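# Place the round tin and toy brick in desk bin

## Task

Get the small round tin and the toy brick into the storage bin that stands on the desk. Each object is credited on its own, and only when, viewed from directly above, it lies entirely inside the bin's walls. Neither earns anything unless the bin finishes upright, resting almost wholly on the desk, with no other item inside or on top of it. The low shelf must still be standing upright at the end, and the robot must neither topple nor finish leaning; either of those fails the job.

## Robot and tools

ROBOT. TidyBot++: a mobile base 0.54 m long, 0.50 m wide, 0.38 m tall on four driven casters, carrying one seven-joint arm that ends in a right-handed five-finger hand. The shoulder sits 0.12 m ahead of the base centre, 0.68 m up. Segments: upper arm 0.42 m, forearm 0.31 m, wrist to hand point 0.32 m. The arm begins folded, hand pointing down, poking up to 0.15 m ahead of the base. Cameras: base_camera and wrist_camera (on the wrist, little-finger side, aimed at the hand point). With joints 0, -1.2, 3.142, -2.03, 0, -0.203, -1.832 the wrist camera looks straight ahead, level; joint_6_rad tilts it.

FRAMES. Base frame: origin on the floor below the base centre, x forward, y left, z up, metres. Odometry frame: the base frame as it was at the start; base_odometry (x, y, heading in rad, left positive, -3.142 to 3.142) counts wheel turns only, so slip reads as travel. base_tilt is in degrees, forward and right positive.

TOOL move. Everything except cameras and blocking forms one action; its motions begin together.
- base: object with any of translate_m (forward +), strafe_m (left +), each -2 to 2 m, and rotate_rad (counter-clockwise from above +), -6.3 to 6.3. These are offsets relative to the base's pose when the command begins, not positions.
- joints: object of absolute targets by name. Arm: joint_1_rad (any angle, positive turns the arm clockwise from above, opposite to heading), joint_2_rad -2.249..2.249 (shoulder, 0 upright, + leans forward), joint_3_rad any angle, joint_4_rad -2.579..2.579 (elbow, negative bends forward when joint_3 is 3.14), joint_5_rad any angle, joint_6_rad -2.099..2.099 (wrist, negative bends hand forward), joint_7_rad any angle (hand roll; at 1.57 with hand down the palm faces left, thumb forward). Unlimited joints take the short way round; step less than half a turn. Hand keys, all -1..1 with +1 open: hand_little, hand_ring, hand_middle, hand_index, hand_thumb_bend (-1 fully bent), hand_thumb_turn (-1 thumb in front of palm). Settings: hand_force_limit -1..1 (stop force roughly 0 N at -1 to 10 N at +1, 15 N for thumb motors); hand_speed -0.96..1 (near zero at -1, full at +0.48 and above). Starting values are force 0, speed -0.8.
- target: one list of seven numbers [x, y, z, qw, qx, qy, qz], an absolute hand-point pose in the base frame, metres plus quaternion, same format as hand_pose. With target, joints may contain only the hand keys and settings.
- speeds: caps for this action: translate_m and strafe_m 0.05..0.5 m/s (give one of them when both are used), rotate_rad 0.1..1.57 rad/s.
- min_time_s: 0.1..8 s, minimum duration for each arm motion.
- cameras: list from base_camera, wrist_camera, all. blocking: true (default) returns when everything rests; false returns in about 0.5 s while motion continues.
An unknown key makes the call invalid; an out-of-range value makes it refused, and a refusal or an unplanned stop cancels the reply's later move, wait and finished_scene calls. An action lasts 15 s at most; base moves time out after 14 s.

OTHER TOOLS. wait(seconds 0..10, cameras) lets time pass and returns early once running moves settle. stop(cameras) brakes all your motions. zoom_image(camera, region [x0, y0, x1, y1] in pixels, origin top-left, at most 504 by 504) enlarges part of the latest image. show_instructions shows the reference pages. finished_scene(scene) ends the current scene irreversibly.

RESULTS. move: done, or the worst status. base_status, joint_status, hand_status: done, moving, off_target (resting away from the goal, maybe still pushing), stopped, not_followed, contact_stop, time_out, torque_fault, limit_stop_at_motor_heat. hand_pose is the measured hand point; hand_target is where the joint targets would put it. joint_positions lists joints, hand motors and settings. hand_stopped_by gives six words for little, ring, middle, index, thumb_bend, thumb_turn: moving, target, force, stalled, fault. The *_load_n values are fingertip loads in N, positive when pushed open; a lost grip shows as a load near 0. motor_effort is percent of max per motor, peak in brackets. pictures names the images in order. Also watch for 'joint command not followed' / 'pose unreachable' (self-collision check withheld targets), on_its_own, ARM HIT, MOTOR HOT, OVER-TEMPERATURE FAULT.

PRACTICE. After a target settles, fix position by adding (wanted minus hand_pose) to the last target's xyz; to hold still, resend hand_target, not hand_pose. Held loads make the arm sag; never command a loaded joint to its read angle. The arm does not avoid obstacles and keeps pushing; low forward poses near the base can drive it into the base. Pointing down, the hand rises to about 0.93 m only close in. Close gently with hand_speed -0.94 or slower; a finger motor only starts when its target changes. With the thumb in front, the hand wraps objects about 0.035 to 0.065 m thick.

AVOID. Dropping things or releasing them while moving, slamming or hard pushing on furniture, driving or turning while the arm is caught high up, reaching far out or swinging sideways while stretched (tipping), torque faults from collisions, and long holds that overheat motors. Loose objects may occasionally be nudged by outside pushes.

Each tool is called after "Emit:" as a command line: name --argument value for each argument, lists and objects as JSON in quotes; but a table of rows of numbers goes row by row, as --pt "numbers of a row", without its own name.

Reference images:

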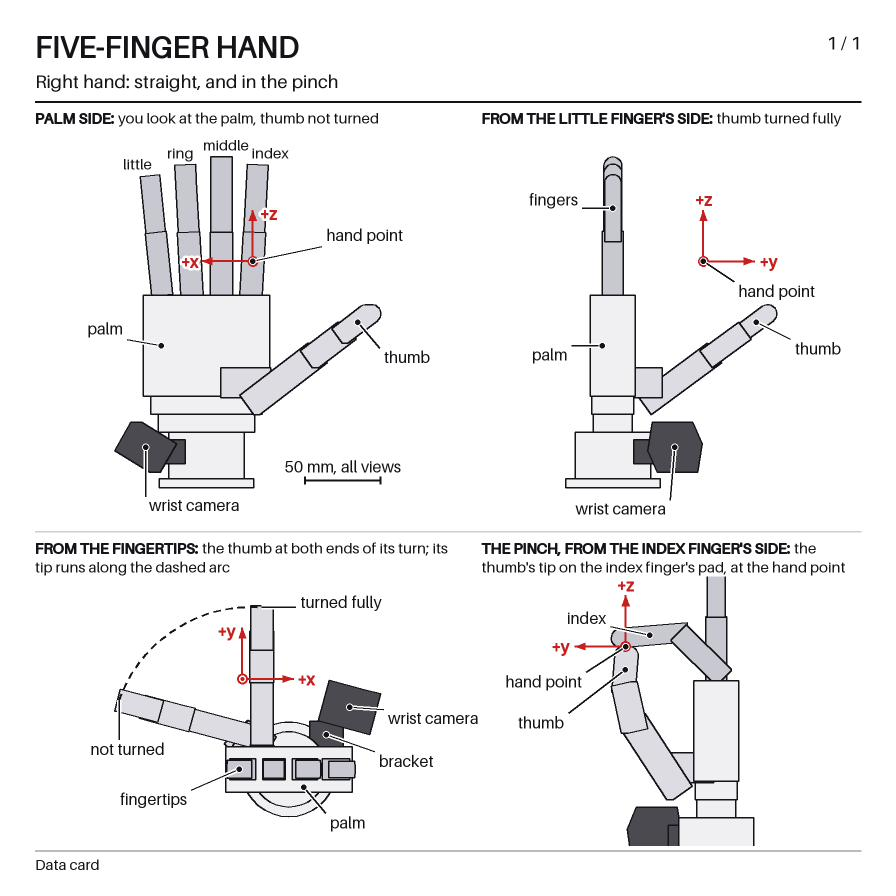

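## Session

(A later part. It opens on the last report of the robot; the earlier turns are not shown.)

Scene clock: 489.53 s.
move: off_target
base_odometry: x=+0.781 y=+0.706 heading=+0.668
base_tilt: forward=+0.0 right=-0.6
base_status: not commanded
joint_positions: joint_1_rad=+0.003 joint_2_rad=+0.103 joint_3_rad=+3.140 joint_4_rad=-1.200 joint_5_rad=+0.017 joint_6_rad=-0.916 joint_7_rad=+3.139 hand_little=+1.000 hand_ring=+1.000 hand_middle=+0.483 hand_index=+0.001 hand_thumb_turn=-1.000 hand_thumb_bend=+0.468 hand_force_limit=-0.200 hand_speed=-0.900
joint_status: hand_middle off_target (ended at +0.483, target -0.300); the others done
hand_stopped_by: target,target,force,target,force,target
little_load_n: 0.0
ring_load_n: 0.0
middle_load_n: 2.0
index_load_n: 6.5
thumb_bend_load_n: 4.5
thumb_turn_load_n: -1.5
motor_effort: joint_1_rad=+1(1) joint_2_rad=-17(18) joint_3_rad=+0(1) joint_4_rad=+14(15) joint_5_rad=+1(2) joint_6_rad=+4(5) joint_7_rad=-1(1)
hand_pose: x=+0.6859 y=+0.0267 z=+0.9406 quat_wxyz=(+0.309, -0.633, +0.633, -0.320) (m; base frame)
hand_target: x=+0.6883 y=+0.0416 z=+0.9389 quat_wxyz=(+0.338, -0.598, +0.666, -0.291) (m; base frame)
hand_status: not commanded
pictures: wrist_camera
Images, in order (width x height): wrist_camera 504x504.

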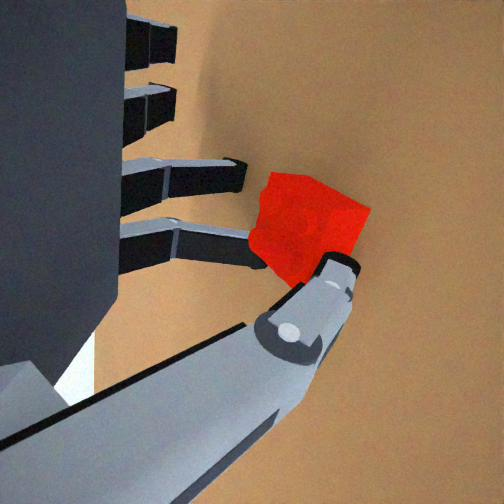

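Emit:
move --joints '{"joint_2_rad": 0.22, "joint_4_rad": -0.80, "joint_6_rad": -1.25}' --min_time_s 3 --cameras '["wrist_camera"]'

Scene clock: 500.17 s.
move: done
base_odometry: x=+0.781 y=+0.706 heading=+0.668
base_tilt: forward=+0.0 right=-0.6
base_status: not commanded
joint_positions: joint_1_rad=+0.003 joint_2_rad=+0.203 joint_3_rad=+3.140 joint_4_rad=-0.813 joint_5_rad=+0.017 joint_6_rad=-1.193 joint_7_rad=+3.139 hand_little=+1.000 hand_ring=+1.000 hand_middle=+0.483 hand_index=+0.001 hand_thumb_turn=-1.000 hand_thumb_bend=+0.468 hand_force_limit=-0.200 hand_speed=-0.900
joint_status: all done
hand_stopped_by: target,target,force,target,force,target
little_load_n: -0.5
ring_load_n: 0.0
middle_load_n: 0.0
index_load_n: 6.5
thumb_bend_load_n: 4.5
thumb_turn_load_n: -1.5
motor_effort: joint_1_rad=+1(1) joint_2_rad=-21(21) joint_3_rad=+0(1) joint_4_rad=+15(17) joint_5_rad=+1(2) joint_6_rad=+6(8) joint_7_rad=+0(1)
hand_pose: x=+0.6943 y=+0.0261 z=+1.0188 quat_wxyz=(+0.312, -0.630, +0.633, -0.324) (m; base frame)
hand_target: x=+0.6883 y=+0.0431 z=+1.0069 quat_wxyz=(+0.320, -0.610, +0.671, -0.275) (m; base frame)
hand_status: not commanded
pictures: wrist_camera
Images, in order (width x height): wrist_camera 504x504.

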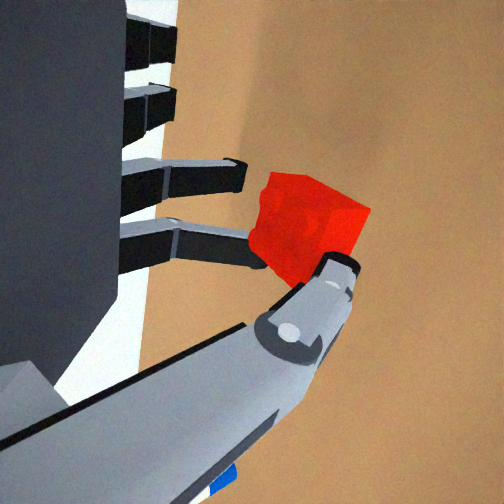

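Emit:
move --joints '{"hand_force_limit": -0.6, "hand_middle": -0.2}' --cameras '["wrist_camera"]'

Scene clock: 509.27 s.
move: off_target
base_odometry: x=+0.781 y=+0.706 heading=+0.668
base_tilt: forward=+0.0 right=-0.6
base_status: not commanded
joint_positions: joint_1_rad=+0.003 joint_2_rad=+0.203 joint_3_rad=+3.140 joint_4_rad=-0.813 joint_5_rad=+0.017 joint_6_rad=-1.194 joint_7_rad=+3.139 hand_little=+1.000 hand_ring=+1.000 hand_middle=+0.037 hand_index=+0.001 hand_thumb_turn=-1.000 hand_thumb_bend=+0.468 hand_force_limit=-0.600 hand_speed=-0.900
joint_status: hand_middle off_target (ended at +0.037, target -0.200); the others done
hand_stopped_by: target,target,force,target,force,target
little_load_n: 0.0
ring_load_n: 0.0
middle_load_n: 2.5
index_load_n: 5.5
thumb_bend_load_n: 5.5
thumb_turn_load_n: -0.5
motor_effort: joint_1_rad=+0(1) joint_2_rad=-21(21) joint_3_rad=+0(1) joint_4_rad=+14(16) joint_5_rad=+0(2) joint_6_rad=+7(7) joint_7_rad=-1(1)
hand_pose: x=+0.6941 y=+0.0261 z=+1.0185 quat_wxyz=(+0.312, -0.630, +0.633, -0.323) (m; base frame)
hand_target: x=+0.6883 y=+0.0431 z=+1.0069 quat_wxyz=(+0.320, -0.610, +0.671, -0.275) (m; base frame)
hand_status: not commanded
pictures: wrist_camera
Images, in order (width x height): wrist_camera 504x504.

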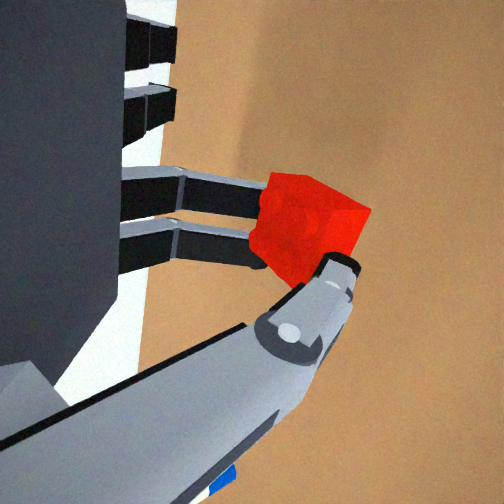

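Emit:
move --base '{"translate_m": -0.55}' --cameras '[]'

Emit:
move --base '{"rotate_rad": 3.15}' --joints '{"joint_2_rad": -1.2, "joint_3_rad": 3.142, "joint_4_rad": -2.03, "joint_5_rad": 0, "joint_6_rad": -0.203, "joint_7_rad": 4.4}' --min_time_s 3 --cameras '["wrist_camera"]'

Emit:
move --base '{"translate_m": 1.3}' --cameras '["all"]'

Scene clock: 528.70 s.
move: done
base_odometry: x=+0.349 y=+0.365 heading=+0.667
base_tilt: forward=+0.0 right=-0.6
base_status: done
joint_positions: joint_1_rad=+0.003 joint_2_rad=+0.214 joint_3_rad=+3.140 joint_4_rad=-0.810 joint_5_rad=+0.017 joint_6_rad=-1.199 joint_7_rad=+3.139 hand_little=+1.000 hand_ring=+1.000 hand_middle=+0.037 hand_index=+0.001 hand_thumb_turn=-1.000 hand_thumb_bend=+0.468 hand_force_limit=-0.600 hand_speed=-0.900
joint_status: not commanded
hand_stopped_by: target,target,force,target,force,target
little_load_n: 0.0
ring_load_n: 0.0
middle_load_n: 2.0
index_load_n: 6.0
thumb_bend_load_n: 5.5
thumb_turn_load_n: -0.5
motor_effort: joint_1_rad=+0(2) joint_2_rad=-21(24) joint_3_rad=+0(1) joint_4_rad=+15(16) joint_5_rad=+0(2) joint_6_rad=+6(7) joint_7_rad=+0(1)
hand_pose: x=+0.6969 y=+0.0263 z=+1.0129 quat_wxyz=(+0.308, -0.632, +0.635, -0.319) (m; base frame)
hand_target: x=+0.6883 y=+0.0431 z=+1.0069 quat_wxyz=(+0.320, -0.610, +0.671, -0.275) (m; base frame)
hand_status: not commanded
pictures: none
No camera images: "cameras" was empty.

Scene clock: 532.33 s.
move: done
base_odometry: x=+0.349 y=+0.365 heading=-2.467
base_tilt: forward=+0.0 right=-0.6
base_status: done
joint_positions: joint_1_rad=+0.003 joint_2_rad=-1.191 joint_3_rad=+3.143 joint_4_rad=-2.006 joint_5_rad=+0.017 joint_6_rad=-0.267 joint_7_rad=+4.308 hand_little=+1.000 hand_ring=+1.000 hand_middle=+0.037 hand_index=+0.001 hand_thumb_turn=-1.000 hand_thumb_bend=+0.468 hand_force_limit=-0.600 hand_speed=-0.900
joint_status: all done
hand_stopped_by: target,target,force,target,force,target
little_load_n: 0.0
ring_load_n: 0.0
middle_load_n: 2.5
index_load_n: 5.5
thumb_bend_load_n: 5.5
thumb_turn_load_n: -0.5
motor_effort: joint_1_rad=+0(2) joint_2_rad=+16(23) joint_3_rad=+0(3) joint_4_rad=+14(17) joint_5_rad=+1(2) joint_6_rad=+7(9) joint_7_rad=-1(2)
hand_pose: x=+0.2651 y=-0.0452 z=+1.1593 quat_wxyz=(+0.163, -0.505, +0.103, -0.842) (m; base frame)
hand_target: x=+0.2599 y=-0.0467 z=+1.1703 quat_wxyz=(+0.135, -0.488, +0.077, -0.859) (m; base frame)
hand_status: not commanded
pictures: wrist_camera
Images, in order (width x height): wrist_camera 504x504.

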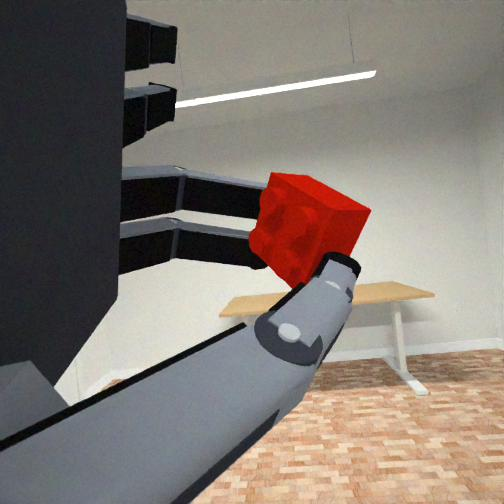

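Scene clock: 535.73 s.
move: done
base_odometry: x=-0.666 y=-0.447 heading=-2.466
base_tilt: forward=+0.0 right=-0.6
base_status: done
joint_positions: joint_1_rad=+0.003 joint_2_rad=-1.197 joint_3_rad=+3.143 joint_4_rad=-2.012 joint_5_rad=+0.017 joint_6_rad=-0.262 joint_7_rad=+4.310 hand_little=+1.000 hand_ring=+1.000 hand_middle=+0.037 hand_index=+0.001 hand_thumb_turn=-1.000 hand_thumb_bend=+0.468 hand_force_limit=-0.600 hand_speed=-0.900
joint_status: not commanded
hand_stopped_by: target,target,force,target,force,target
little_load_n: 0.0
ring_load_n: 0.0
middle_load_n: 2.0
index_load_n: 5.5
thumb_bend_load_n: 5.5
thumb_turn_load_n: -0.5
motor_effort: joint_1_rad=+0(2) joint_2_rad=+16(19) joint_3_rad=+1(1) joint_4_rad=+14(15) joint_5_rad=+1(2) joint_6_rad=+7(8) joint_7_rad=-1(1)
hand_pose: x=+0.2635 y=-0.0453 z=+1.1585 quat_wxyz=(+0.163, -0.502, +0.102, -0.843) (m; base frame)
hand_target: x=+0.2599 y=-0.0467 z=+1.1703 quat_wxyz=(+0.135, -0.488, +0.077, -0.859) (m; base frame)
hand_status: not commanded
pictures: base_camera, wrist_camera
Images, in order (width x height): base_camera 644x364, wrist_camera 504x504.

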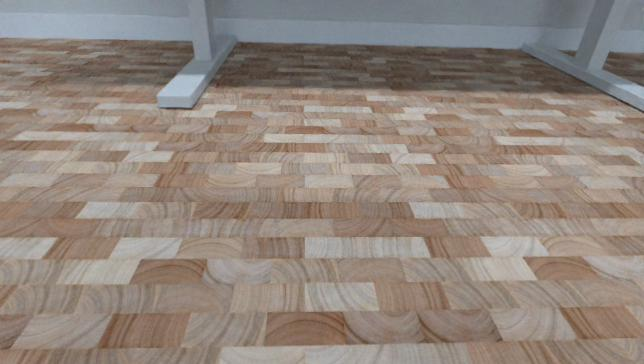

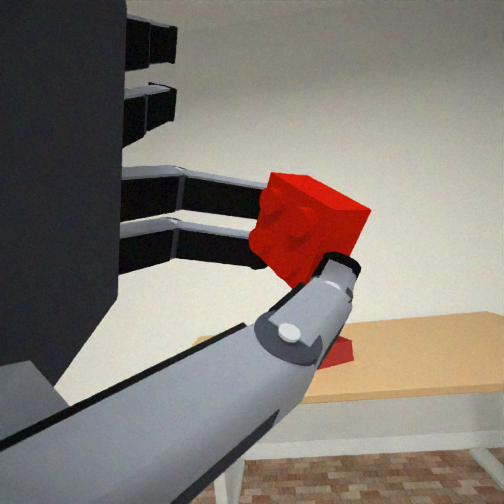

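Emit:
move --base '{"rotate_rad": 0.3}' --cameras '["wrist_camera"]'

Scene clock: 543.93 s.
move: done
base_odometry: x=-0.666 y=-0.447 heading=-2.166
base_tilt: forward=+0.0 right=-0.6
base_status: done
joint_positions: joint_1_rad=+0.003 joint_2_rad=-1.197 joint_3_rad=+3.143 joint_4_rad=-2.012 joint_5_rad=+0.017 joint_6_rad=-0.262 joint_7_rad=+4.310 hand_little=+1.000 hand_ring=+1.000 hand_middle=+0.037 hand_index=+0.001 hand_thumb_turn=-1.000 hand_thumb_bend=+0.468 hand_force_limit=-0.600 hand_speed=-0.900
joint_status: not commanded
hand_stopped_by: target,target,force,target,force,target
little_load_n: 0.0
ring_load_n: 0.0
middle_load_n: 2.5
index_load_n: 5.5
thumb_bend_load_n: 5.5
thumb_turn_load_n: -0.5
motor_effort: joint_1_rad=+1(2) joint_2_rad=+16(16) joint_3_rad=+1(1) joint_4_rad=+14(14) joint_5_rad=+1(2) joint_6_rad=+7(8) joint_7_rad=-1(1)
hand_pose: x=+0.2635 y=-0.0453 z=+1.1586 quat_wxyz=(+0.163, -0.502, +0.102, -0.843) (m; base frame)
hand_target: x=+0.2599 y=-0.0467 z=+1.1703 quat_wxyz=(+0.135, -0.488, +0.077, -0.859) (m; base frame)
hand_status: not commanded
pictures: wrist_camera
Images, in order (width x height): wrist_camera 504x504.

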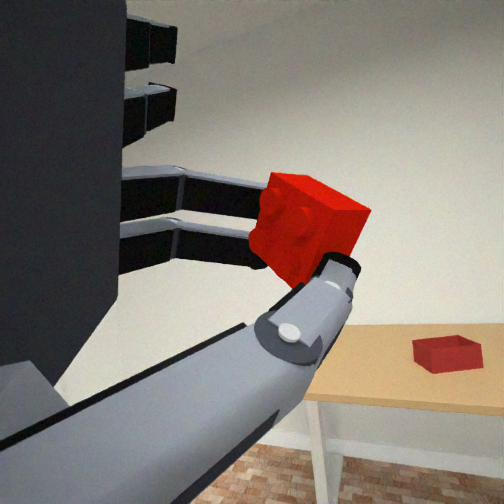

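Emit:
zoom_image --camera "wrist_camera" --region '[384, 310, 504, 410]'

Scaled by 4.200 from the camera's 504x504 image, which has a finer 720x720 frame.

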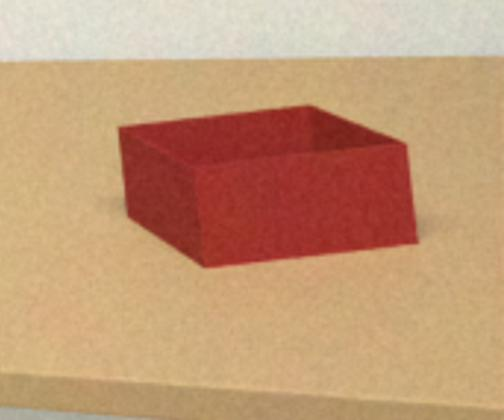

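Emit:
move --base '{"translate_m": 0.616, "strafe_m": -0.518}' --joints '{"hand_speed": 0.2, "hand_ring": -1, "hand_little": -1}' --cameras '["wrist_camera"]'

Emit:
move --joints '{"joint_1_rad": -0.19, "joint_2_rad": 0.002, "joint_3_rad": 3.142, "joint_4_rad": -1.22, "joint_5_rad": 0, "joint_6_rad": -1.08, "joint_7_rad": 3.10}' --min_time_s 3 --cameras '["wrist_camera"]'

Scene clock: 651.27 s.
move: done
base_odometry: x=-1.441 y=-0.666 heading=-2.165
base_tilt: forward=+0.0 right=-0.6
base_status: done
joint_positions: joint_1_rad=+0.003 joint_2_rad=-1.199 joint_3_rad=+3.143 joint_4_rad=-2.012 joint_5_rad=+0.017 joint_6_rad=-0.261 joint_7_rad=+4.310 hand_little=-1.000 hand_ring=-1.000 hand_middle=+0.037 hand_index=+0.001 hand_thumb_turn=-1.000 hand_thumb_bend=+0.468 hand_force_limit=-0.600 hand_speed=+0.200
joint_status: all done
hand_stopped_by: target,target,force,target,force,target
little_load_n: 0.0
ring_load_n: 0.0
middle_load_n: 3.0
index_load_n: 5.5
thumb_bend_load_n: 5.5
thumb_turn_load_n: -0.5
motor_effort: joint_1_rad=+1(3) joint_2_rad=+16(19) joint_3_rad=+1(2) joint_4_rad=+13(15) joint_5_rad=+1(2) joint_6_rad=+7(8) joint_7_rad=-1(1)
hand_pose: x=+0.2628 y=-0.0453 z=+1.1589 quat_wxyz=(+0.162, -0.502, +0.101, -0.844) (m; base frame)
hand_target: x=+0.2599 y=-0.0467 z=+1.1703 quat_wxyz=(+0.135, -0.488, +0.077, -0.859) (m; base frame)
hand_status: not commanded
pictures: wrist_camera
Images, in order (width x height): wrist_camera 504x504.

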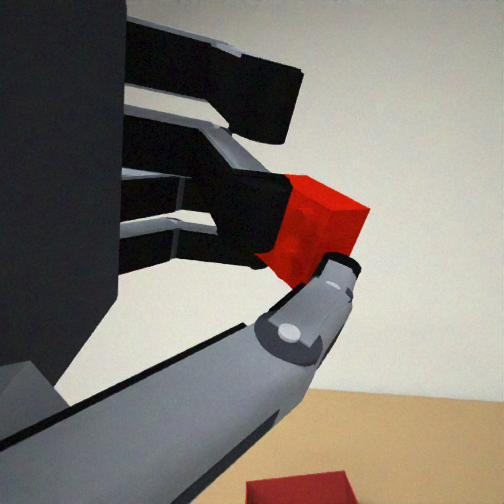

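Scene clock: 654.90 s.
move: done
base_odometry: x=-1.441 y=-0.666 heading=-2.165
base_tilt: forward=+0.0 right=-0.6
base_status: not commanded
joint_positions: joint_1_rad=-0.170 joint_2_rad=+0.000 joint_3_rad=+3.143 joint_4_rad=-1.235 joint_5_rad=+0.017 joint_6_rad=-1.023 joint_7_rad=+3.192 hand_little=-1.000 hand_ring=-1.000 hand_middle=+0.037 hand_index=+0.001 hand_thumb_turn=-1.000 hand_thumb_bend=+0.468 hand_force_limit=-0.600 hand_speed=+0.200
joint_status: all done
hand_stopped_by: target,target,force,target,force,target
little_load_n: 0.0
ring_load_n: 0.0
middle_load_n: 3.0
index_load_n: 5.5
thumb_bend_load_n: 5.5
thumb_turn_load_n: -0.5
motor_effort: joint_1_rad=+1(2) joint_2_rad=-15(18) joint_3_rad=+0(1) joint_4_rad=+16(17) joint_5_rad=+0(2) joint_6_rad=+6(9) joint_7_rad=-1(2)
hand_pose: x=+0.6148 y=+0.1087 z=+0.9537 quat_wxyz=(+0.314, -0.706, +0.565, -0.290) (m; base frame)
hand_target: x=+0.6003 y=+0.1276 z=+0.9511 quat_wxyz=(+0.320, -0.692, +0.596, -0.253) (m; base frame)
hand_status: not commanded
pictures: wrist_camera
Images, in order (width x height): wrist_camera 504x504.

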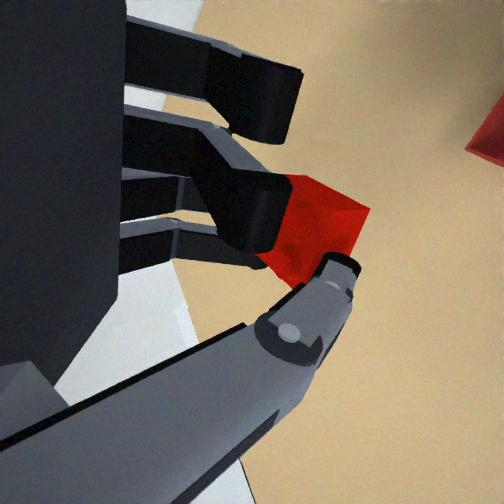

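Emit:
move --base '{"translate_m": -0.047, "strafe_m": -0.122}' --cameras '["wrist_camera"]'

Scene clock: 780.70 s.
move: done
base_odometry: x=-1.516 y=-0.559 heading=-2.165
base_tilt: forward=+0.0 right=-0.6
base_status: done
joint_positions: joint_1_rad=-0.178 joint_2_rad=+0.000 joint_3_rad=+3.143 joint_4_rad=-1.234 joint_5_rad=+0.017 joint_6_rad=-1.026 joint_7_rad=+3.190 hand_little=-1.000 hand_ring=-1.000 hand_middle=+0.037 hand_index=+0.001 hand_thumb_turn=-1.000 hand_thumb_bend=+0.468 hand_force_limit=-0.600 hand_speed=+0.200
joint_status: not commanded
hand_stopped_by: target,target,force,target,force,target
little_load_n: 0.0
ring_load_n: 0.0
middle_load_n: 2.5
index_load_n: 5.5
thumb_bend_load_n: 5.5
thumb_turn_load_n: -0.5
motor_effort: joint_1_rad=+0(2) joint_2_rad=-15(18) joint_3_rad=+0(2) joint_4_rad=+16(17) joint_5_rad=+0(2) joint_6_rad=+6(7) joint_7_rad=+0(1)
hand_pose: x=+0.6132 y=+0.1123 z=+0.9537 quat_wxyz=(+0.315, -0.708, +0.563, -0.288) (m; base frame)
hand_target: x=+0.6003 y=+0.1276 z=+0.9511 quat_wxyz=(+0.320, -0.692, +0.596, -0.253) (m; base frame)
hand_status: not commanded
pictures: wrist_camera
Images, in order (width x height): wrist_camera 504x504.

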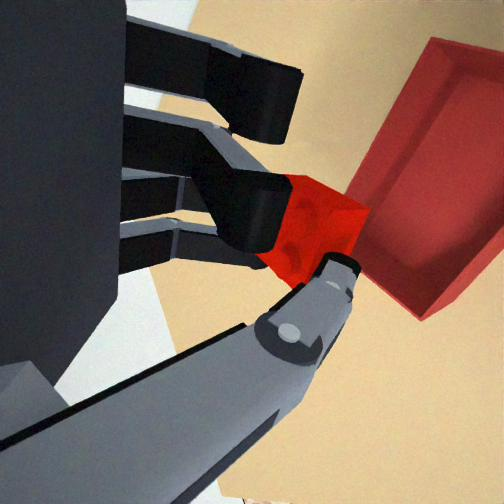

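Emit:
move --joints '{"joint_2_rad": -0.04, "joint_4_rad": -1.74, "joint_6_rad": -0.55}' --min_time_s 3 --cameras '["wrist_camera"]'

Scene clock: 802.43 s.
move: done
base_odometry: x=-1.516 y=-0.559 heading=-2.165
base_tilt: forward=+0.0 right=-0.6
base_status: not commanded
joint_positions: joint_1_rad=-0.178 joint_2_rad=-0.019 joint_3_rad=+3.143 joint_4_rad=-1.716 joint_5_rad=+0.017 joint_6_rad=-0.611 joint_7_rad=+3.190 hand_little=-1.000 hand_ring=-1.000 hand_middle=+0.037 hand_index=+0.001 hand_thumb_turn=-1.000 hand_thumb_bend=+0.468 hand_force_limit=-0.600 hand_speed=+0.200
joint_status: all done
hand_stopped_by: target,target,force,target,force,target
little_load_n: 0.0
ring_load_n: 0.0
middle_load_n: 3.0
index_load_n: 5.5
thumb_bend_load_n: 5.5
thumb_turn_load_n: -0.5
motor_effort: joint_1_rad=+1(2) joint_2_rad=-15(17) joint_3_rad=+0(1) joint_4_rad=+16(18) joint_5_rad=+1(2) joint_6_rad=+6(7) joint_7_rad=-1(1)
hand_pose: x=+0.6079 y=+0.1126 z=+0.8004 quat_wxyz=(+0.299, -0.718, +0.567, -0.273) (m; base frame)
hand_target: x=+0.6119 y=+0.1298 z=+0.8136 quat_wxyz=(+0.338, -0.683, +0.589, -0.268) (m; base frame)
hand_status: not commanded
pictures: wrist_camera
Images, in order (width x height): wrist_camera 504x504.

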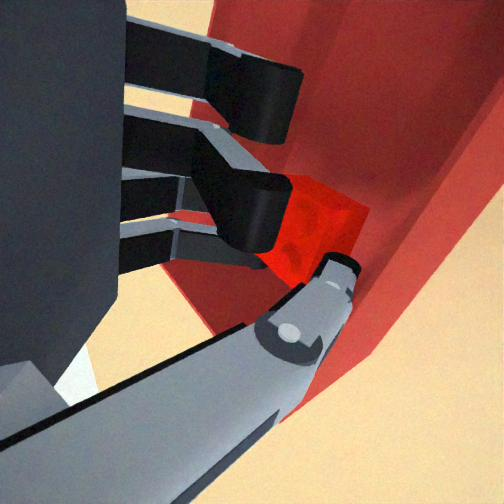

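Emit:
move --base '{"translate_m": 0.012}' --joints '{"joint_4_rad": -1.81, "joint_6_rad": -0.49}' --min_time_s 2 --cameras '["wrist_camera"]'

Scene clock: 814.97 s.
move: done
base_odometry: x=-1.523 y=-0.569 heading=-2.165
base_tilt: forward=+0.0 right=-0.6
base_status: done
joint_positions: joint_1_rad=-0.178 joint_2_rad=-0.026 joint_3_rad=+3.143 joint_4_rad=-1.783 joint_5_rad=+0.017 joint_6_rad=-0.550 joint_7_rad=+3.190 hand_little=-1.000 hand_ring=-1.000 hand_middle=+0.037 hand_index=+0.001 hand_thumb_turn=-1.000 hand_thumb_bend=+0.468 hand_force_limit=-0.600 hand_speed=+0.200
joint_status: all done
hand_stopped_by: target,target,force,target,force,target
little_load_n: 0.0
ring_load_n: 0.0
middle_load_n: 3.0
index_load_n: 5.5
thumb_bend_load_n: 5.5
thumb_turn_load_n: -0.5
motor_effort: joint_1_rad=+0(1) joint_2_rad=-15(17) joint_3_rad=+0(1) joint_4_rad=+16(18) joint_5_rad=+0(2) joint_6_rad=+6(7) joint_7_rad=-1(1)
hand_pose: x=+0.6021 y=+0.1118 z=+0.7820 quat_wxyz=(+0.300, -0.718, +0.566, -0.273) (m; base frame)
hand_target: x=+0.6059 y=+0.1287 z=+0.7898 quat_wxyz=(+0.334, -0.685, +0.590, -0.265) (m; base frame)
hand_status: not commanded
pictures: wrist_camera
Images, in order (width x height): wrist_camera 504x504.

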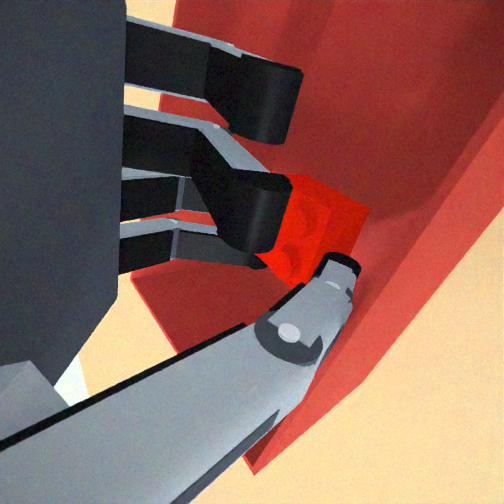

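Emit:
move --joints '{"hand_speed": -0.4, "hand_index": 0.45, "hand_middle": 0.45}' --cameras '["wrist_camera"]'

Scene clock: 820.73 s.
move: done
base_odometry: x=-1.523 y=-0.569 heading=-2.165
base_tilt: forward=+0.0 right=-0.6
base_status: not commanded
joint_positions: joint_1_rad=-0.178 joint_2_rad=-0.026 joint_3_rad=+3.143 joint_4_rad=-1.784 joint_5_rad=+0.017 joint_6_rad=-0.549 joint_7_rad=+3.190 hand_little=-1.000 hand_ring=-1.000 hand_middle=+0.450 hand_index=+0.450 hand_thumb_turn=-1.000 hand_thumb_bend=+0.467 hand_force_limit=-0.600 hand_speed=-0.400
joint_status: all done
hand_stopped_by: target,target,target,target,force,target
little_load_n: 0.0
ring_load_n: 0.0
middle_load_n: 0.0
index_load_n: 0.0
thumb_bend_load_n: 0.0
thumb_turn_load_n: 0.0
motor_effort: joint_1_rad=+0(1) joint_2_rad=-15(15) joint_3_rad=+0(1) joint_4_rad=+16(16) joint_5_rad=+1(2) joint_6_rad=+6(6) joint_7_rad=-1(1)
hand_pose: x=+0.6022 y=+0.1119 z=+0.7820 quat_wxyz=(+0.300, -0.718, +0.566, -0.273) (m; base frame)
hand_target: x=+0.6059 y=+0.1287 z=+0.7898 quat_wxyz=(+0.334, -0.685, +0.590, -0.265) (m; base frame)
hand_status: not commanded
pictures: wrist_camera
Images, in order (width x height): wrist_camera 504x504.

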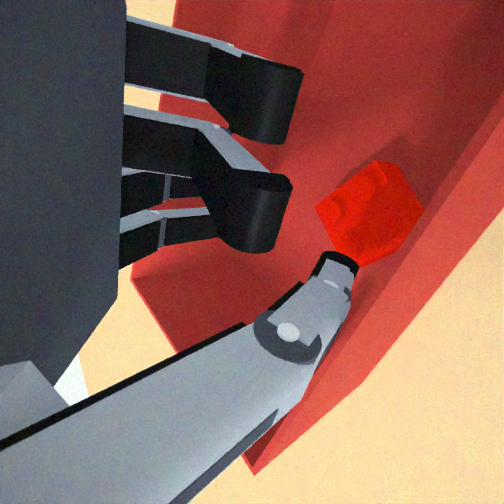

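Emit:
move --joints '{"joint_2_rad": 0.0, "joint_4_rad": -1.1, "joint_6_rad": -1.1}' --min_time_s 2

Emit:
move --base '{"translate_m": -0.4}' --joints '{"joint_1_rad": 0, "joint_2_rad": -1.2, "joint_3_rad": 3.142, "joint_4_rad": -2.03, "joint_5_rad": 0, "joint_6_rad": -0.203, "joint_7_rad": 4.4, "hand_speed": 0.4, "hand_thumb_turn": 1, "hand_thumb_bend": 1, "hand_index": 1, "hand_middle": 1}' --min_time_s 2.5 --cameras '["wrist_camera"]'

Emit:
move --base '{"rotate_rad": -1.85}' --cameras '["all"]'

Scene clock: 842.43 s.
move: done
base_odometry: x=-1.523 y=-0.569 heading=-2.165
base_tilt: forward=+0.0 right=-0.6
base_status: not commanded
joint_positions: joint_1_rad=-0.178 joint_2_rad=-0.015 joint_3_rad=+3.143 joint_4_rad=-1.112 joint_5_rad=+0.017 joint_6_rad=-1.042 joint_7_rad=+3.190 hand_little=-1.000 hand_ring=-1.000 hand_middle=+0.450 hand_index=+0.450 hand_thumb_turn=-1.000 hand_thumb_bend=+0.467 hand_force_limit=-0.600 hand_speed=-0.400
joint_status: all done
hand_stopped_by: target,target,target,target,force,target
little_load_n: 0.0
ring_load_n: 0.0
middle_load_n: 0.0
index_load_n: 0.0
thumb_bend_load_n: 0.0
thumb_turn_load_n: 0.0
motor_effort: joint_1_rad=+0(1) joint_2_rad=-14(16) joint_3_rad=+0(1) joint_4_rad=+15(18) joint_5_rad=+1(2) joint_6_rad=+7(7) joint_7_rad=-1(1)
hand_pose: x=+0.6190 y=+0.1133 z=+1.0202 quat_wxyz=(+0.355, -0.686, +0.547, -0.324) (m; base frame)
hand_target: x=+0.6093 y=+0.1294 z=+1.0080 quat_wxyz=(+0.356, -0.675, +0.582, -0.282) (m; base frame)
hand_status: not commanded
pictures: none

Scene clock: 845.57 s.
move: done
base_odometry: x=-1.299 y=-0.237 heading=-2.165
base_tilt: forward=+0.0 right=-0.6
base_status: done
joint_positions: joint_1_rad=-0.020 joint_2_rad=-1.191 joint_3_rad=+3.143 joint_4_rad=-2.006 joint_5_rad=+0.017 joint_6_rad=-0.266 joint_7_rad=+4.308 hand_little=-1.000 hand_ring=-1.000 hand_middle=+1.000 hand_index=+1.000 hand_thumb_turn=+1.000 hand_thumb_bend=+1.000 hand_force_limit=-0.600 hand_speed=+0.400
joint_status: all done
hand_stopped_by: target,target,target,target,target,target
little_load_n: 0.0
ring_load_n: 0.0
middle_load_n: 0.0
index_load_n: 0.0
thumb_bend_load_n: 0.0
thumb_turn_load_n: 0.0
motor_effort: joint_1_rad=+1(2) joint_2_rad=+16(19) joint_3_rad=+1(2) joint_4_rad=+15(17) joint_5_rad=+0(2) joint_6_rad=+7(9) joint_7_rad=-1(2)
hand_pose: x=+0.2658 y=-0.0420 z=+1.1597 quat_wxyz=(+0.173, -0.505, +0.097, -0.840) (m; base frame)
hand_target: x=+0.2599 y=-0.0467 z=+1.1703 quat_wxyz=(+0.135, -0.488, +0.077, -0.859) (m; base frame)
hand_status: not commanded
pictures: wrist_camera
Images, in order (width x height): wrist_camera 504x504.

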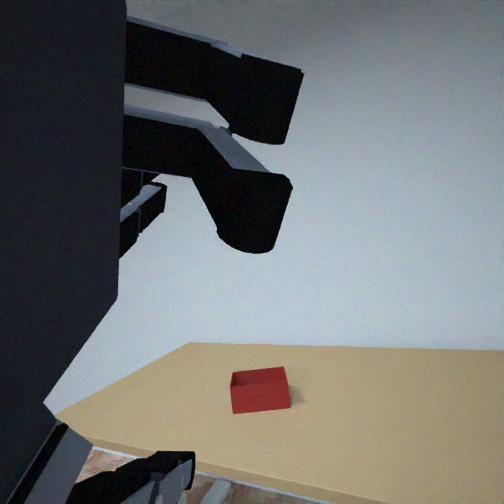

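Scene clock: 848.03 s.
move: done
base_odometry: x=-1.299 y=-0.237 heading=+2.270
base_tilt: forward=+0.0 right=-0.6
base_status: done
joint_positions: joint_1_rad=-0.016 joint_2_rad=-1.191 joint_3_rad=+3.143 joint_4_rad=-2.007 joint_5_rad=+0.017 joint_6_rad=-0.265 joint_7_rad=+4.310 hand_little=-1.000 hand_ring=-1.000 hand_middle=+1.000 hand_index=+1.000 hand_thumb_turn=+1.000 hand_thumb_bend=+1.000 hand_force_limit=-0.600 hand_speed=+0.400
joint_status: not commanded
hand_stopped_by: target,target,target,target,target,target
little_load_n: 0.0
ring_load_n: 0.0
middle_load_n: 0.0
index_load_n: 0.0
thumb_bend_load_n: 0.0
thumb_turn_load_n: 0.0
motor_effort: joint_1_rad=+1(2) joint_2_rad=+16(16) joint_3_rad=+0(2) joint_4_rad=+14(15) joint_5_rad=+1(2) joint_6_rad=+7(8) joint_7_rad=-1(1)
hand_pose: x=+0.2657 y=-0.0428 z=+1.1597 quat_wxyz=(+0.171, -0.505, +0.097, -0.841) (m; base frame)
hand_target: x=+0.2599 y=-0.0467 z=+1.1703 quat_wxyz=(+0.135, -0.488, +0.077, -0.859) (m; base frame)
hand_status: not commanded
pictures: base_camera, wrist_camera
Images, in order (width x height): base_camera 644x364, wrist_camera 504x504.

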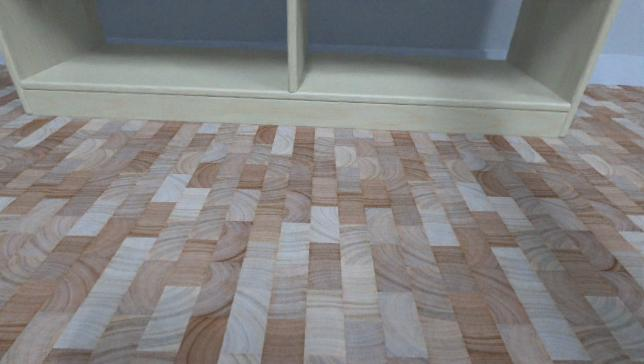

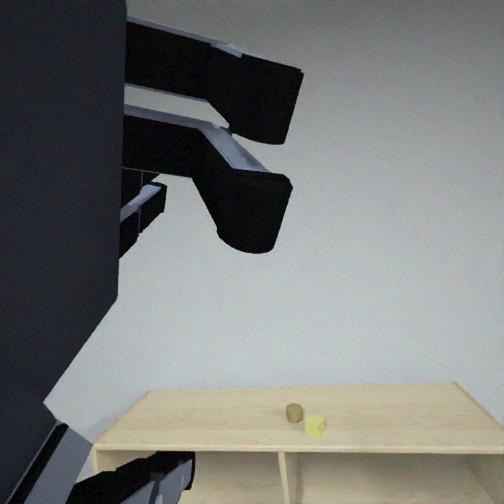

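Emit:
zoom_image --camera "wrist_camera" --region '[250, 380, 370, 460]'

Scaled by 4.200 from the camera's 504x504 image, which has a finer 720x720 frame.

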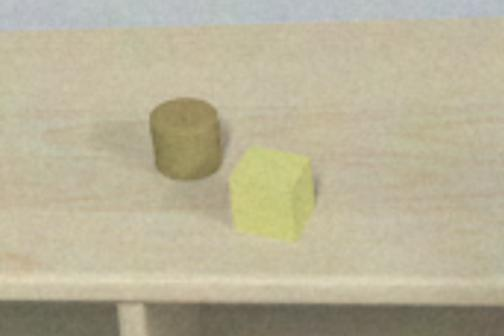

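Emit:
move --base '{"translate_m": 0.49}' --joints '{"hand_thumb_turn": -1, "hand_index": 0.5, "hand_middle": 0.5}'

Emit:
move --joints '{"joint_1_rad": 0, "joint_2_rad": 0.03, "joint_3_rad": 3.142, "joint_4_rad": -1.75, "joint_5_rad": -0.03, "joint_6_rad": -0.53, "joint_7_rad": 3.05}' --min_time_s 3 --cameras '["wrist_camera"]'

Scene clock: 898.03 s.
move: done
base_odometry: x=-1.614 y=+0.138 heading=+2.269
base_tilt: forward=+0.0 right=-0.6
base_status: done
joint_positions: joint_1_rad=-0.016 joint_2_rad=-1.195 joint_3_rad=+3.143 joint_4_rad=-2.014 joint_5_rad=+0.017 joint_6_rad=-0.261 joint_7_rad=+4.310 hand_little=-1.000 hand_ring=-1.000 hand_middle=+0.500 hand_index=+0.500 hand_thumb_turn=-1.000 hand_thumb_bend=+1.000 hand_force_limit=-0.600 hand_speed=+0.400
joint_status: all done
hand_stopped_by: target,target,target,target,target,target
little_load_n: 0.0
ring_load_n: 0.0
middle_load_n: 0.0
index_load_n: 0.0
thumb_bend_load_n: 0.0
thumb_turn_load_n: 0.0
motor_effort: joint_1_rad=+1(1) joint_2_rad=+16(19) joint_3_rad=+1(1) joint_4_rad=+14(15) joint_5_rad=+0(1) joint_6_rad=+8(8) joint_7_rad=+0(1)
hand_pose: x=+0.2660 y=-0.0428 z=+1.1574 quat_wxyz=(+0.170, -0.505, +0.097, -0.841) (m; base frame)
hand_target: x=+0.2599 y=-0.0467 z=+1.1703 quat_wxyz=(+0.135, -0.488, +0.077, -0.859) (m; base frame)
hand_status: not commanded
pictures: none

Scene clock: 901.67 s.
move: done
base_odometry: x=-1.614 y=+0.138 heading=+2.269
base_tilt: forward=+0.0 right=-0.6
base_status: not commanded
joint_positions: joint_1_rad=-0.016 joint_2_rad=+0.026 joint_3_rad=+3.143 joint_4_rad=-1.764 joint_5_rad=+0.017 joint_6_rad=-0.473 joint_7_rad=+3.142 hand_little=-1.000 hand_ring=-1.000 hand_middle=+0.500 hand_index=+0.500 hand_thumb_turn=-1.000 hand_thumb_bend=+1.000 hand_force_limit=-0.600 hand_speed=+0.400
joint_status: all done
hand_stopped_by: target,target,target,target,target,target
little_load_n: 0.0
ring_load_n: 0.0
middle_load_n: 0.0
index_load_n: 0.0
thumb_bend_load_n: 0.0
thumb_turn_load_n: 0.0
motor_effort: joint_1_rad=+0(2) joint_2_rad=-16(18) joint_3_rad=+0(2) joint_4_rad=+16(18) joint_5_rad=+0(2) joint_6_rad=+6(9) joint_7_rad=-1(2)
hand_pose: x=+0.6456 y=+0.0362 z=+0.7815 quat_wxyz=(+0.298, -0.648, +0.632, -0.303) (m; base frame)
hand_target: x=+0.6389 y=+0.0437 z=+0.7791 quat_wxyz=(+0.306, -0.610, +0.682, -0.263) (m; base frame)
hand_status: not commanded
pictures: wrist_camera
Images, in order (width x height): wrist_camera 504x504.

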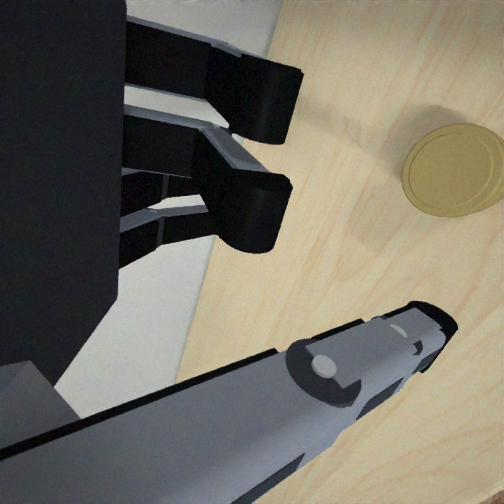

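Emit:
move --base '{"translate_m": -0.025, "strafe_m": -0.038}' --joints '{"joint_2_rad": 0.112, "joint_4_rad": -2.02, "joint_6_rad": -0.12}' --min_time_s 2 --cameras '["wrist_camera"]'

Scene clock: 926.93 s.
move: done
base_odometry: x=-1.569 y=+0.143 heading=+2.269
base_tilt: forward=+0.0 right=-0.6
base_status: done
joint_positions: joint_1_rad=-0.010 joint_2_rad=+0.098 joint_3_rad=+3.143 joint_4_rad=-1.998 joint_5_rad=+0.016 joint_6_rad=-0.181 joint_7_rad=+3.140 hand_little=-1.000 hand_ring=-1.000 hand_middle=+0.500 hand_index=+0.500 hand_thumb_turn=-1.000 hand_thumb_bend=+1.000 hand_force_limit=-0.600 hand_speed=+0.400
joint_status: all done
hand_stopped_by: target,target,target,target,target,target
little_load_n: 0.0
ring_load_n: 0.0
middle_load_n: 0.0
index_load_n: 0.0
thumb_bend_load_n: 0.0
thumb_turn_load_n: 0.0
motor_effort: joint_1_rad=+1(2) joint_2_rad=-17(18) joint_3_rad=+0(2) joint_4_rad=+15(17) joint_5_rad=+0(1) joint_6_rad=+6(7) joint_7_rad=-1(1)
hand_pose: x=+0.6379 y=+0.0347 z=+0.6879 quat_wxyz=(+0.294, -0.649, +0.635, -0.298) (m; base frame)
hand_target: x=+0.6470 y=+0.0402 z=+0.6864 quat_wxyz=(+0.323, -0.599, +0.675, -0.284) (m; base frame)
hand_status: not commanded
pictures: wrist_camera
Images, in order (width x height): wrist_camera 504x504.

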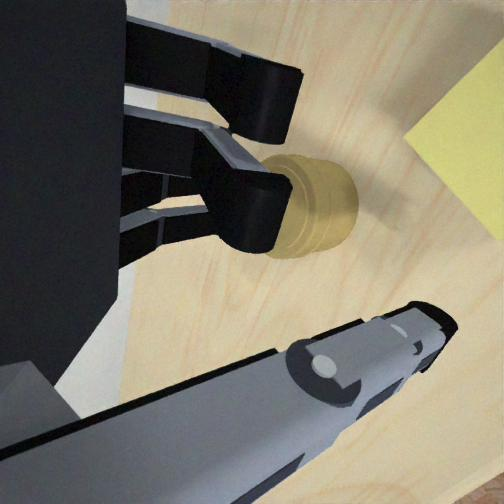

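Emit:
move --base '{"translate_m": 0.01}' --joints '{"joint_2_rad": 0.2, "joint_4_rad": -2.135, "joint_6_rad": 0.085}' --min_time_s 2 --cameras '["wrist_camera"]'

Scene clock: 941.87 s.
move: done
base_odometry: x=-1.575 y=+0.151 heading=+2.269
base_tilt: forward=+0.0 right=-0.6
base_status: done
joint_positions: joint_1_rad=-0.010 joint_2_rad=+0.173 joint_3_rad=+3.143 joint_4_rad=-2.108 joint_5_rad=+0.016 joint_6_rad=+0.027 joint_7_rad=+3.140 hand_little=-1.000 hand_ring=-1.000 hand_middle=+0.500 hand_index=+0.500 hand_thumb_turn=-1.000 hand_thumb_bend=+1.000 hand_force_limit=-0.600 hand_speed=+0.400
joint_status: all done
hand_stopped_by: target,target,target,target,target,target
little_load_n: -0.5
ring_load_n: 0.0
middle_load_n: -2.0
index_load_n: 0.0
thumb_bend_load_n: 0.0
thumb_turn_load_n: 0.0
motor_effort: joint_1_rad=+0(2) joint_2_rad=-16(20) joint_3_rad=+0(1) joint_4_rad=+13(15) joint_5_rad=+1(1) joint_6_rad=+5(7) joint_7_rad=-1(1)
hand_pose: x=+0.6410 y=+0.0358 z=+0.6412 quat_wxyz=(+0.303, -0.646, +0.631, -0.305) (m; base frame)
hand_target: x=+0.6451 y=+0.0382 z=+0.6307 quat_wxyz=(+0.322, -0.598, +0.676, -0.287) (m; base frame)
hand_status: not commanded
pictures: wrist_camera
Images, in order (width x height): wrist_camera 504x504.

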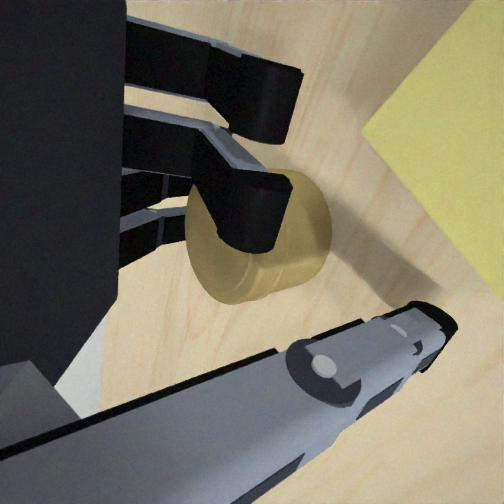

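Emit:
move --joints '{"hand_force_limit": -0.2, "hand_speed": -0.9, "hand_index": -0.3, "hand_middle": -0.3, "hand_thumb_bend": 0.2}' --cameras '["wrist_camera"]'

Scene clock: 968.30 s.
move: off_target
base_odometry: x=-1.575 y=+0.151 heading=+2.269
base_tilt: forward=+0.0 right=-0.5
base_status: not commanded
joint_positions: joint_1_rad=-0.010 joint_2_rad=+0.178 joint_3_rad=+3.143 joint_4_rad=-2.108 joint_5_rad=+0.016 joint_6_rad=+0.047 joint_7_rad=+3.140 hand_little=-1.000 hand_ring=-1.000 hand_middle=+0.064 hand_index=+0.046 hand_thumb_turn=-1.000 hand_thumb_bend=+0.770 hand_force_limit=-0.200 hand_speed=-0.900
joint_status: hand_middle off_target (ended at +0.064, target -0.300); hand_index off_target (ended at +0.046, target -0.300); hand_thumb_bend off_target (ended at +0.770, target +0.200); the others done
hand_stopped_by: target,target,force,force,force,target
little_load_n: 0.0
ring_load_n: 0.0
middle_load_n: 3.0
index_load_n: 6.0
thumb_bend_load_n: 6.0
thumb_turn_load_n: 0.5
motor_effort: joint_1_rad=+0(1) joint_2_rad=-17(18) joint_3_rad=+0(1) joint_4_rad=+12(14) joint_5_rad=+1(2) joint_6_rad=+6(6) joint_7_rad=+0(2)
hand_pose: x=+0.6457 y=+0.0360 z=+0.6423 quat_wxyz=(+0.307, -0.644, +0.629, -0.309) (m; base frame)
hand_target: x=+0.6451 y=+0.0382 z=+0.6307 quat_wxyz=(+0.322, -0.598, +0.676, -0.287) (m; base frame)
hand_status: not commanded
pictures: wrist_camera
Images, in order (width x height): wrist_camera 504x504.

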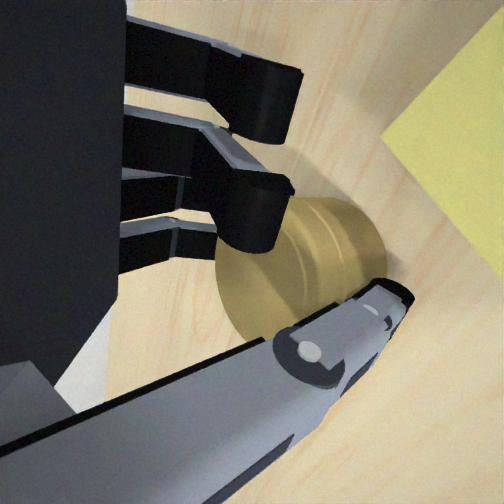

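Emit:
move --joints '{"joint_2_rad": 0.05, "joint_4_rad": -1.76, "joint_6_rad": -0.53}' --min_time_s 3 --cameras '["wrist_camera"]'

Scene clock: 976.37 s.
move: done
base_odometry: x=-1.575 y=+0.151 heading=+2.269
base_tilt: forward=+0.0 right=-0.5
base_status: not commanded
joint_positions: joint_1_rad=-0.010 joint_2_rad=+0.072 joint_3_rad=+3.143 joint_4_rad=-1.773 joint_5_rad=+0.016 joint_6_rad=-0.474 joint_7_rad=+3.140 hand_little=-1.000 hand_ring=-1.000 hand_middle=+0.064 hand_index=+0.046 hand_thumb_turn=-1.000 hand_thumb_bend=+0.770 hand_force_limit=-0.200 hand_speed=-0.900
joint_status: all done
hand_stopped_by: target,target,force,force,force,target
little_load_n: 0.0
ring_load_n: 0.0
middle_load_n: 3.0
index_load_n: 5.5
thumb_bend_load_n: 6.5
thumb_turn_load_n: 0.5
motor_effort: joint_1_rad=+1(1) joint_2_rad=-18(20) joint_3_rad=+0(1) joint_4_rad=+16(17) joint_5_rad=+0(2) joint_6_rad=+6(7) joint_7_rad=-1(1)
hand_pose: x=+0.6466 y=+0.0335 z=+0.7529 quat_wxyz=(+0.280, -0.654, +0.642, -0.286) (m; base frame)
hand_target: x=+0.6374 y=+0.0437 z=+0.7637 quat_wxyz=(+0.296, -0.614, +0.686, -0.254) (m; base frame)
hand_status: not commanded
pictures: wrist_camera
Images, in order (width x height): wrist_camera 504x504.

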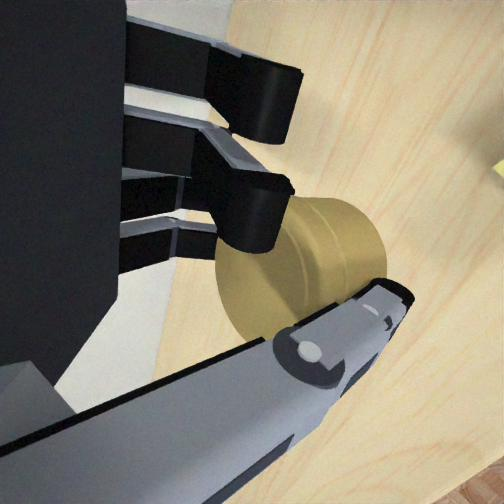

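Emit:
move --base '{"translate_m": -0.35}'

Emit:
move --base '{"rotate_rad": 1.944}' --joints '{"joint_1_rad": 0, "joint_2_rad": -1.2, "joint_3_rad": 3.142, "joint_4_rad": -2.03, "joint_5_rad": 0, "joint_6_rad": -0.203, "joint_7_rad": 3.142}' --min_time_s 3 --cameras '["all"]'

Emit:
move --base '{"translate_m": 0.3, "strafe_m": 0.02}'

Emit:
move --joints '{"joint_2_rad": 0.002, "joint_4_rad": -1.22, "joint_5_rad": -0.03, "joint_6_rad": -1.08, "joint_7_rad": 3.05}' --min_time_s 3 --cameras '["wrist_camera"]'

Scene clock: 1009.93 s.
move: done
base_odometry: x=-1.350 y=-0.117 heading=+2.269
base_tilt: forward=+0.0 right=-0.6
base_status: done
joint_positions: joint_1_rad=-0.010 joint_2_rad=+0.054 joint_3_rad=+3.143 joint_4_rad=-1.770 joint_5_rad=+0.016 joint_6_rad=-0.480 joint_7_rad=+3.140 hand_little=-1.000 hand_ring=-1.000 hand_middle=+0.064 hand_index=+0.046 hand_thumb_turn=-1.000 hand_thumb_bend=+0.770 hand_force_limit=-0.200 hand_speed=-0.900
joint_status: not commanded
hand_stopped_by: target,target,force,force,force,target
little_load_n: 0.0
ring_load_n: 0.0
middle_load_n: 3.0
index_load_n: 5.5
thumb_bend_load_n: 6.5
thumb_turn_load_n: 0.0
motor_effort: joint_1_rad=+0(1) joint_2_rad=-17(23) joint_3_rad=+0(1) joint_4_rad=+16(17) joint_5_rad=+0(2) joint_6_rad=+6(7) joint_7_rad=-1(1)
hand_pose: x=+0.6447 y=+0.0334 z=+0.7623 quat_wxyz=(+0.284, -0.652, +0.640, -0.290) (m; base frame)
hand_target: x=+0.6374 y=+0.0437 z=+0.7637 quat_wxyz=(+0.296, -0.614, +0.686, -0.254) (m; base frame)
hand_status: not commanded
pictures: none

Scene clock: 1013.23 s.
move: done
base_odometry: x=-1.350 y=-0.117 heading=-2.071
base_tilt: forward=+0.0 right=-0.6
base_status: done
joint_positions: joint_1_rad=-0.006 joint_2_rad=-1.194 joint_3_rad=+3.143 joint_4_rad=-2.006 joint_5_rad=+0.016 joint_6_rad=-0.267 joint_7_rad=+3.140 hand_little=-1.000 hand_ring=-1.000 hand_middle=+0.064 hand_index=+0.046 hand_thumb_turn=-1.000 hand_thumb_bend=+0.770 hand_force_limit=-0.200 hand_speed=-0.900
joint_status: all done
hand_stopped_by: target,target,force,force,force,target
little_load_n: 0.0
ring_load_n: -0.5
middle_load_n: 3.0
index_load_n: 5.5
thumb_bend_load_n: 7.0
thumb_turn_load_n: 0.5
motor_effort: joint_1_rad=+0(2) joint_2_rad=+16(19) joint_3_rad=+1(3) joint_4_rad=+14(18) joint_5_rad=+0(2) joint_6_rad=+7(9) joint_7_rad=-1(2)
hand_pose: x=+0.2685 y=+0.0299 z=+1.1519 quat_wxyz=(+0.604, -0.365, +0.362, -0.610) (m; base frame)
hand_target: x=+0.2663 y=+0.0319 z=+1.1597 quat_wxyz=(+0.615, -0.349, +0.349, -0.615) (m; base frame)
hand_status: not commanded
pictures: base_camera, wrist_camera
Images, in order (width x height): base_camera 644x364, wrist_camera 504x504.

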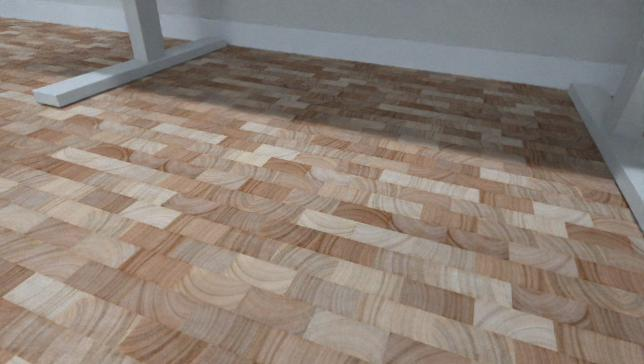

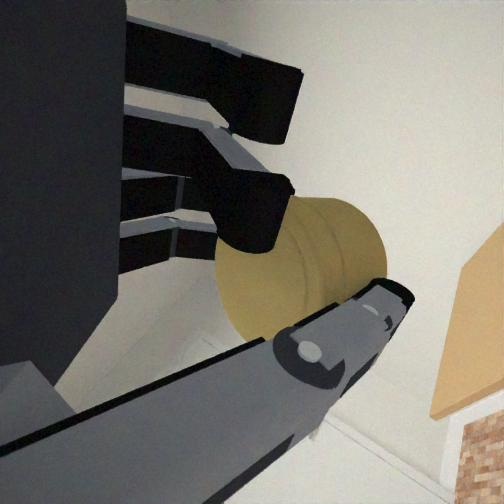

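Scene clock: 1015.10 s.
move: done
base_odometry: x=-1.476 y=-0.390 heading=-2.070
base_tilt: forward=+0.0 right=-0.6
base_status: done
joint_positions: joint_1_rad=-0.006 joint_2_rad=-1.196 joint_3_rad=+3.143 joint_4_rad=-2.013 joint_5_rad=+0.016 joint_6_rad=-0.263 joint_7_rad=+3.140 hand_little=-1.000 hand_ring=-1.000 hand_middle=+0.064 hand_index=+0.046 hand_thumb_turn=-1.000 hand_thumb_bend=+0.770 hand_force_limit=-0.200 hand_speed=-0.900
joint_status: not commanded
hand_stopped_by: target,target,force,force,force,target
little_load_n: 0.0
ring_load_n: 0.0
middle_load_n: 2.5
index_load_n: 5.5
thumb_bend_load_n: 6.5
thumb_turn_load_n: 0.5
motor_effort: joint_1_rad=+0(2) joint_2_rad=+16(19) joint_3_rad=+1(2) joint_4_rad=+14(15) joint_5_rad=+1(2) joint_6_rad=+7(8) joint_7_rad=-1(1)
hand_pose: x=+0.2694 y=+0.0300 z=+1.1495 quat_wxyz=(+0.603, -0.365, +0.362, -0.609) (m; base frame)
hand_target: x=+0.2663 y=+0.0319 z=+1.1597 quat_wxyz=(+0.615, -0.349, +0.349, -0.615) (m; base frame)
hand_status: not commanded
pictures: none

Scene clock: 1018.67 s.
move: done
base_odometry: x=-1.476 y=-0.390 heading=-2.070
base_tilt: forward=+0.0 right=-0.6
base_status: not commanded
joint_positions: joint_1_rad=-0.006 joint_2_rad=+0.001 joint_3_rad=+3.143 joint_4_rad=-1.235 joint_5_rad=+0.016 joint_6_rad=-1.022 joint_7_rad=+3.139 hand_little=-1.000 hand_ring=-1.000 hand_middle=+0.064 hand_index=+0.046 hand_thumb_turn=-1.000 hand_thumb_bend=+0.770 hand_force_limit=-0.200 hand_speed=-0.900
joint_status: all done
hand_stopped_by: target,target,force,force,force,target
little_load_n: 0.0
ring_load_n: 0.0
middle_load_n: 3.0
index_load_n: 5.5
thumb_bend_load_n: 6.5
thumb_turn_load_n: 0.5
motor_effort: joint_1_rad=+1(2) joint_2_rad=-15(18) joint_3_rad=+0(2) joint_4_rad=+16(17) joint_5_rad=+1(2) joint_6_rad=+6(9) joint_7_rad=-1(2)
hand_pose: x=+0.6270 y=+0.0294 z=+0.9545 quat_wxyz=(+0.298, -0.640, +0.638, -0.307) (m; base frame)
hand_target: x=+0.6165 y=+0.0467 z=+0.9536 quat_wxyz=(+0.311, -0.614, +0.675, -0.264) (m; base frame)
hand_status: not commanded
pictures: wrist_camera
Images, in order (width x height): wrist_camera 504x504.

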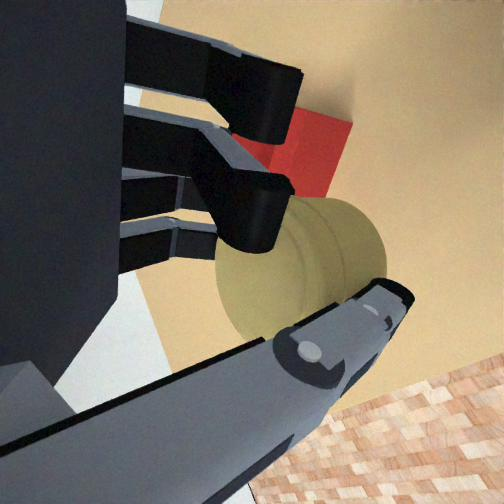

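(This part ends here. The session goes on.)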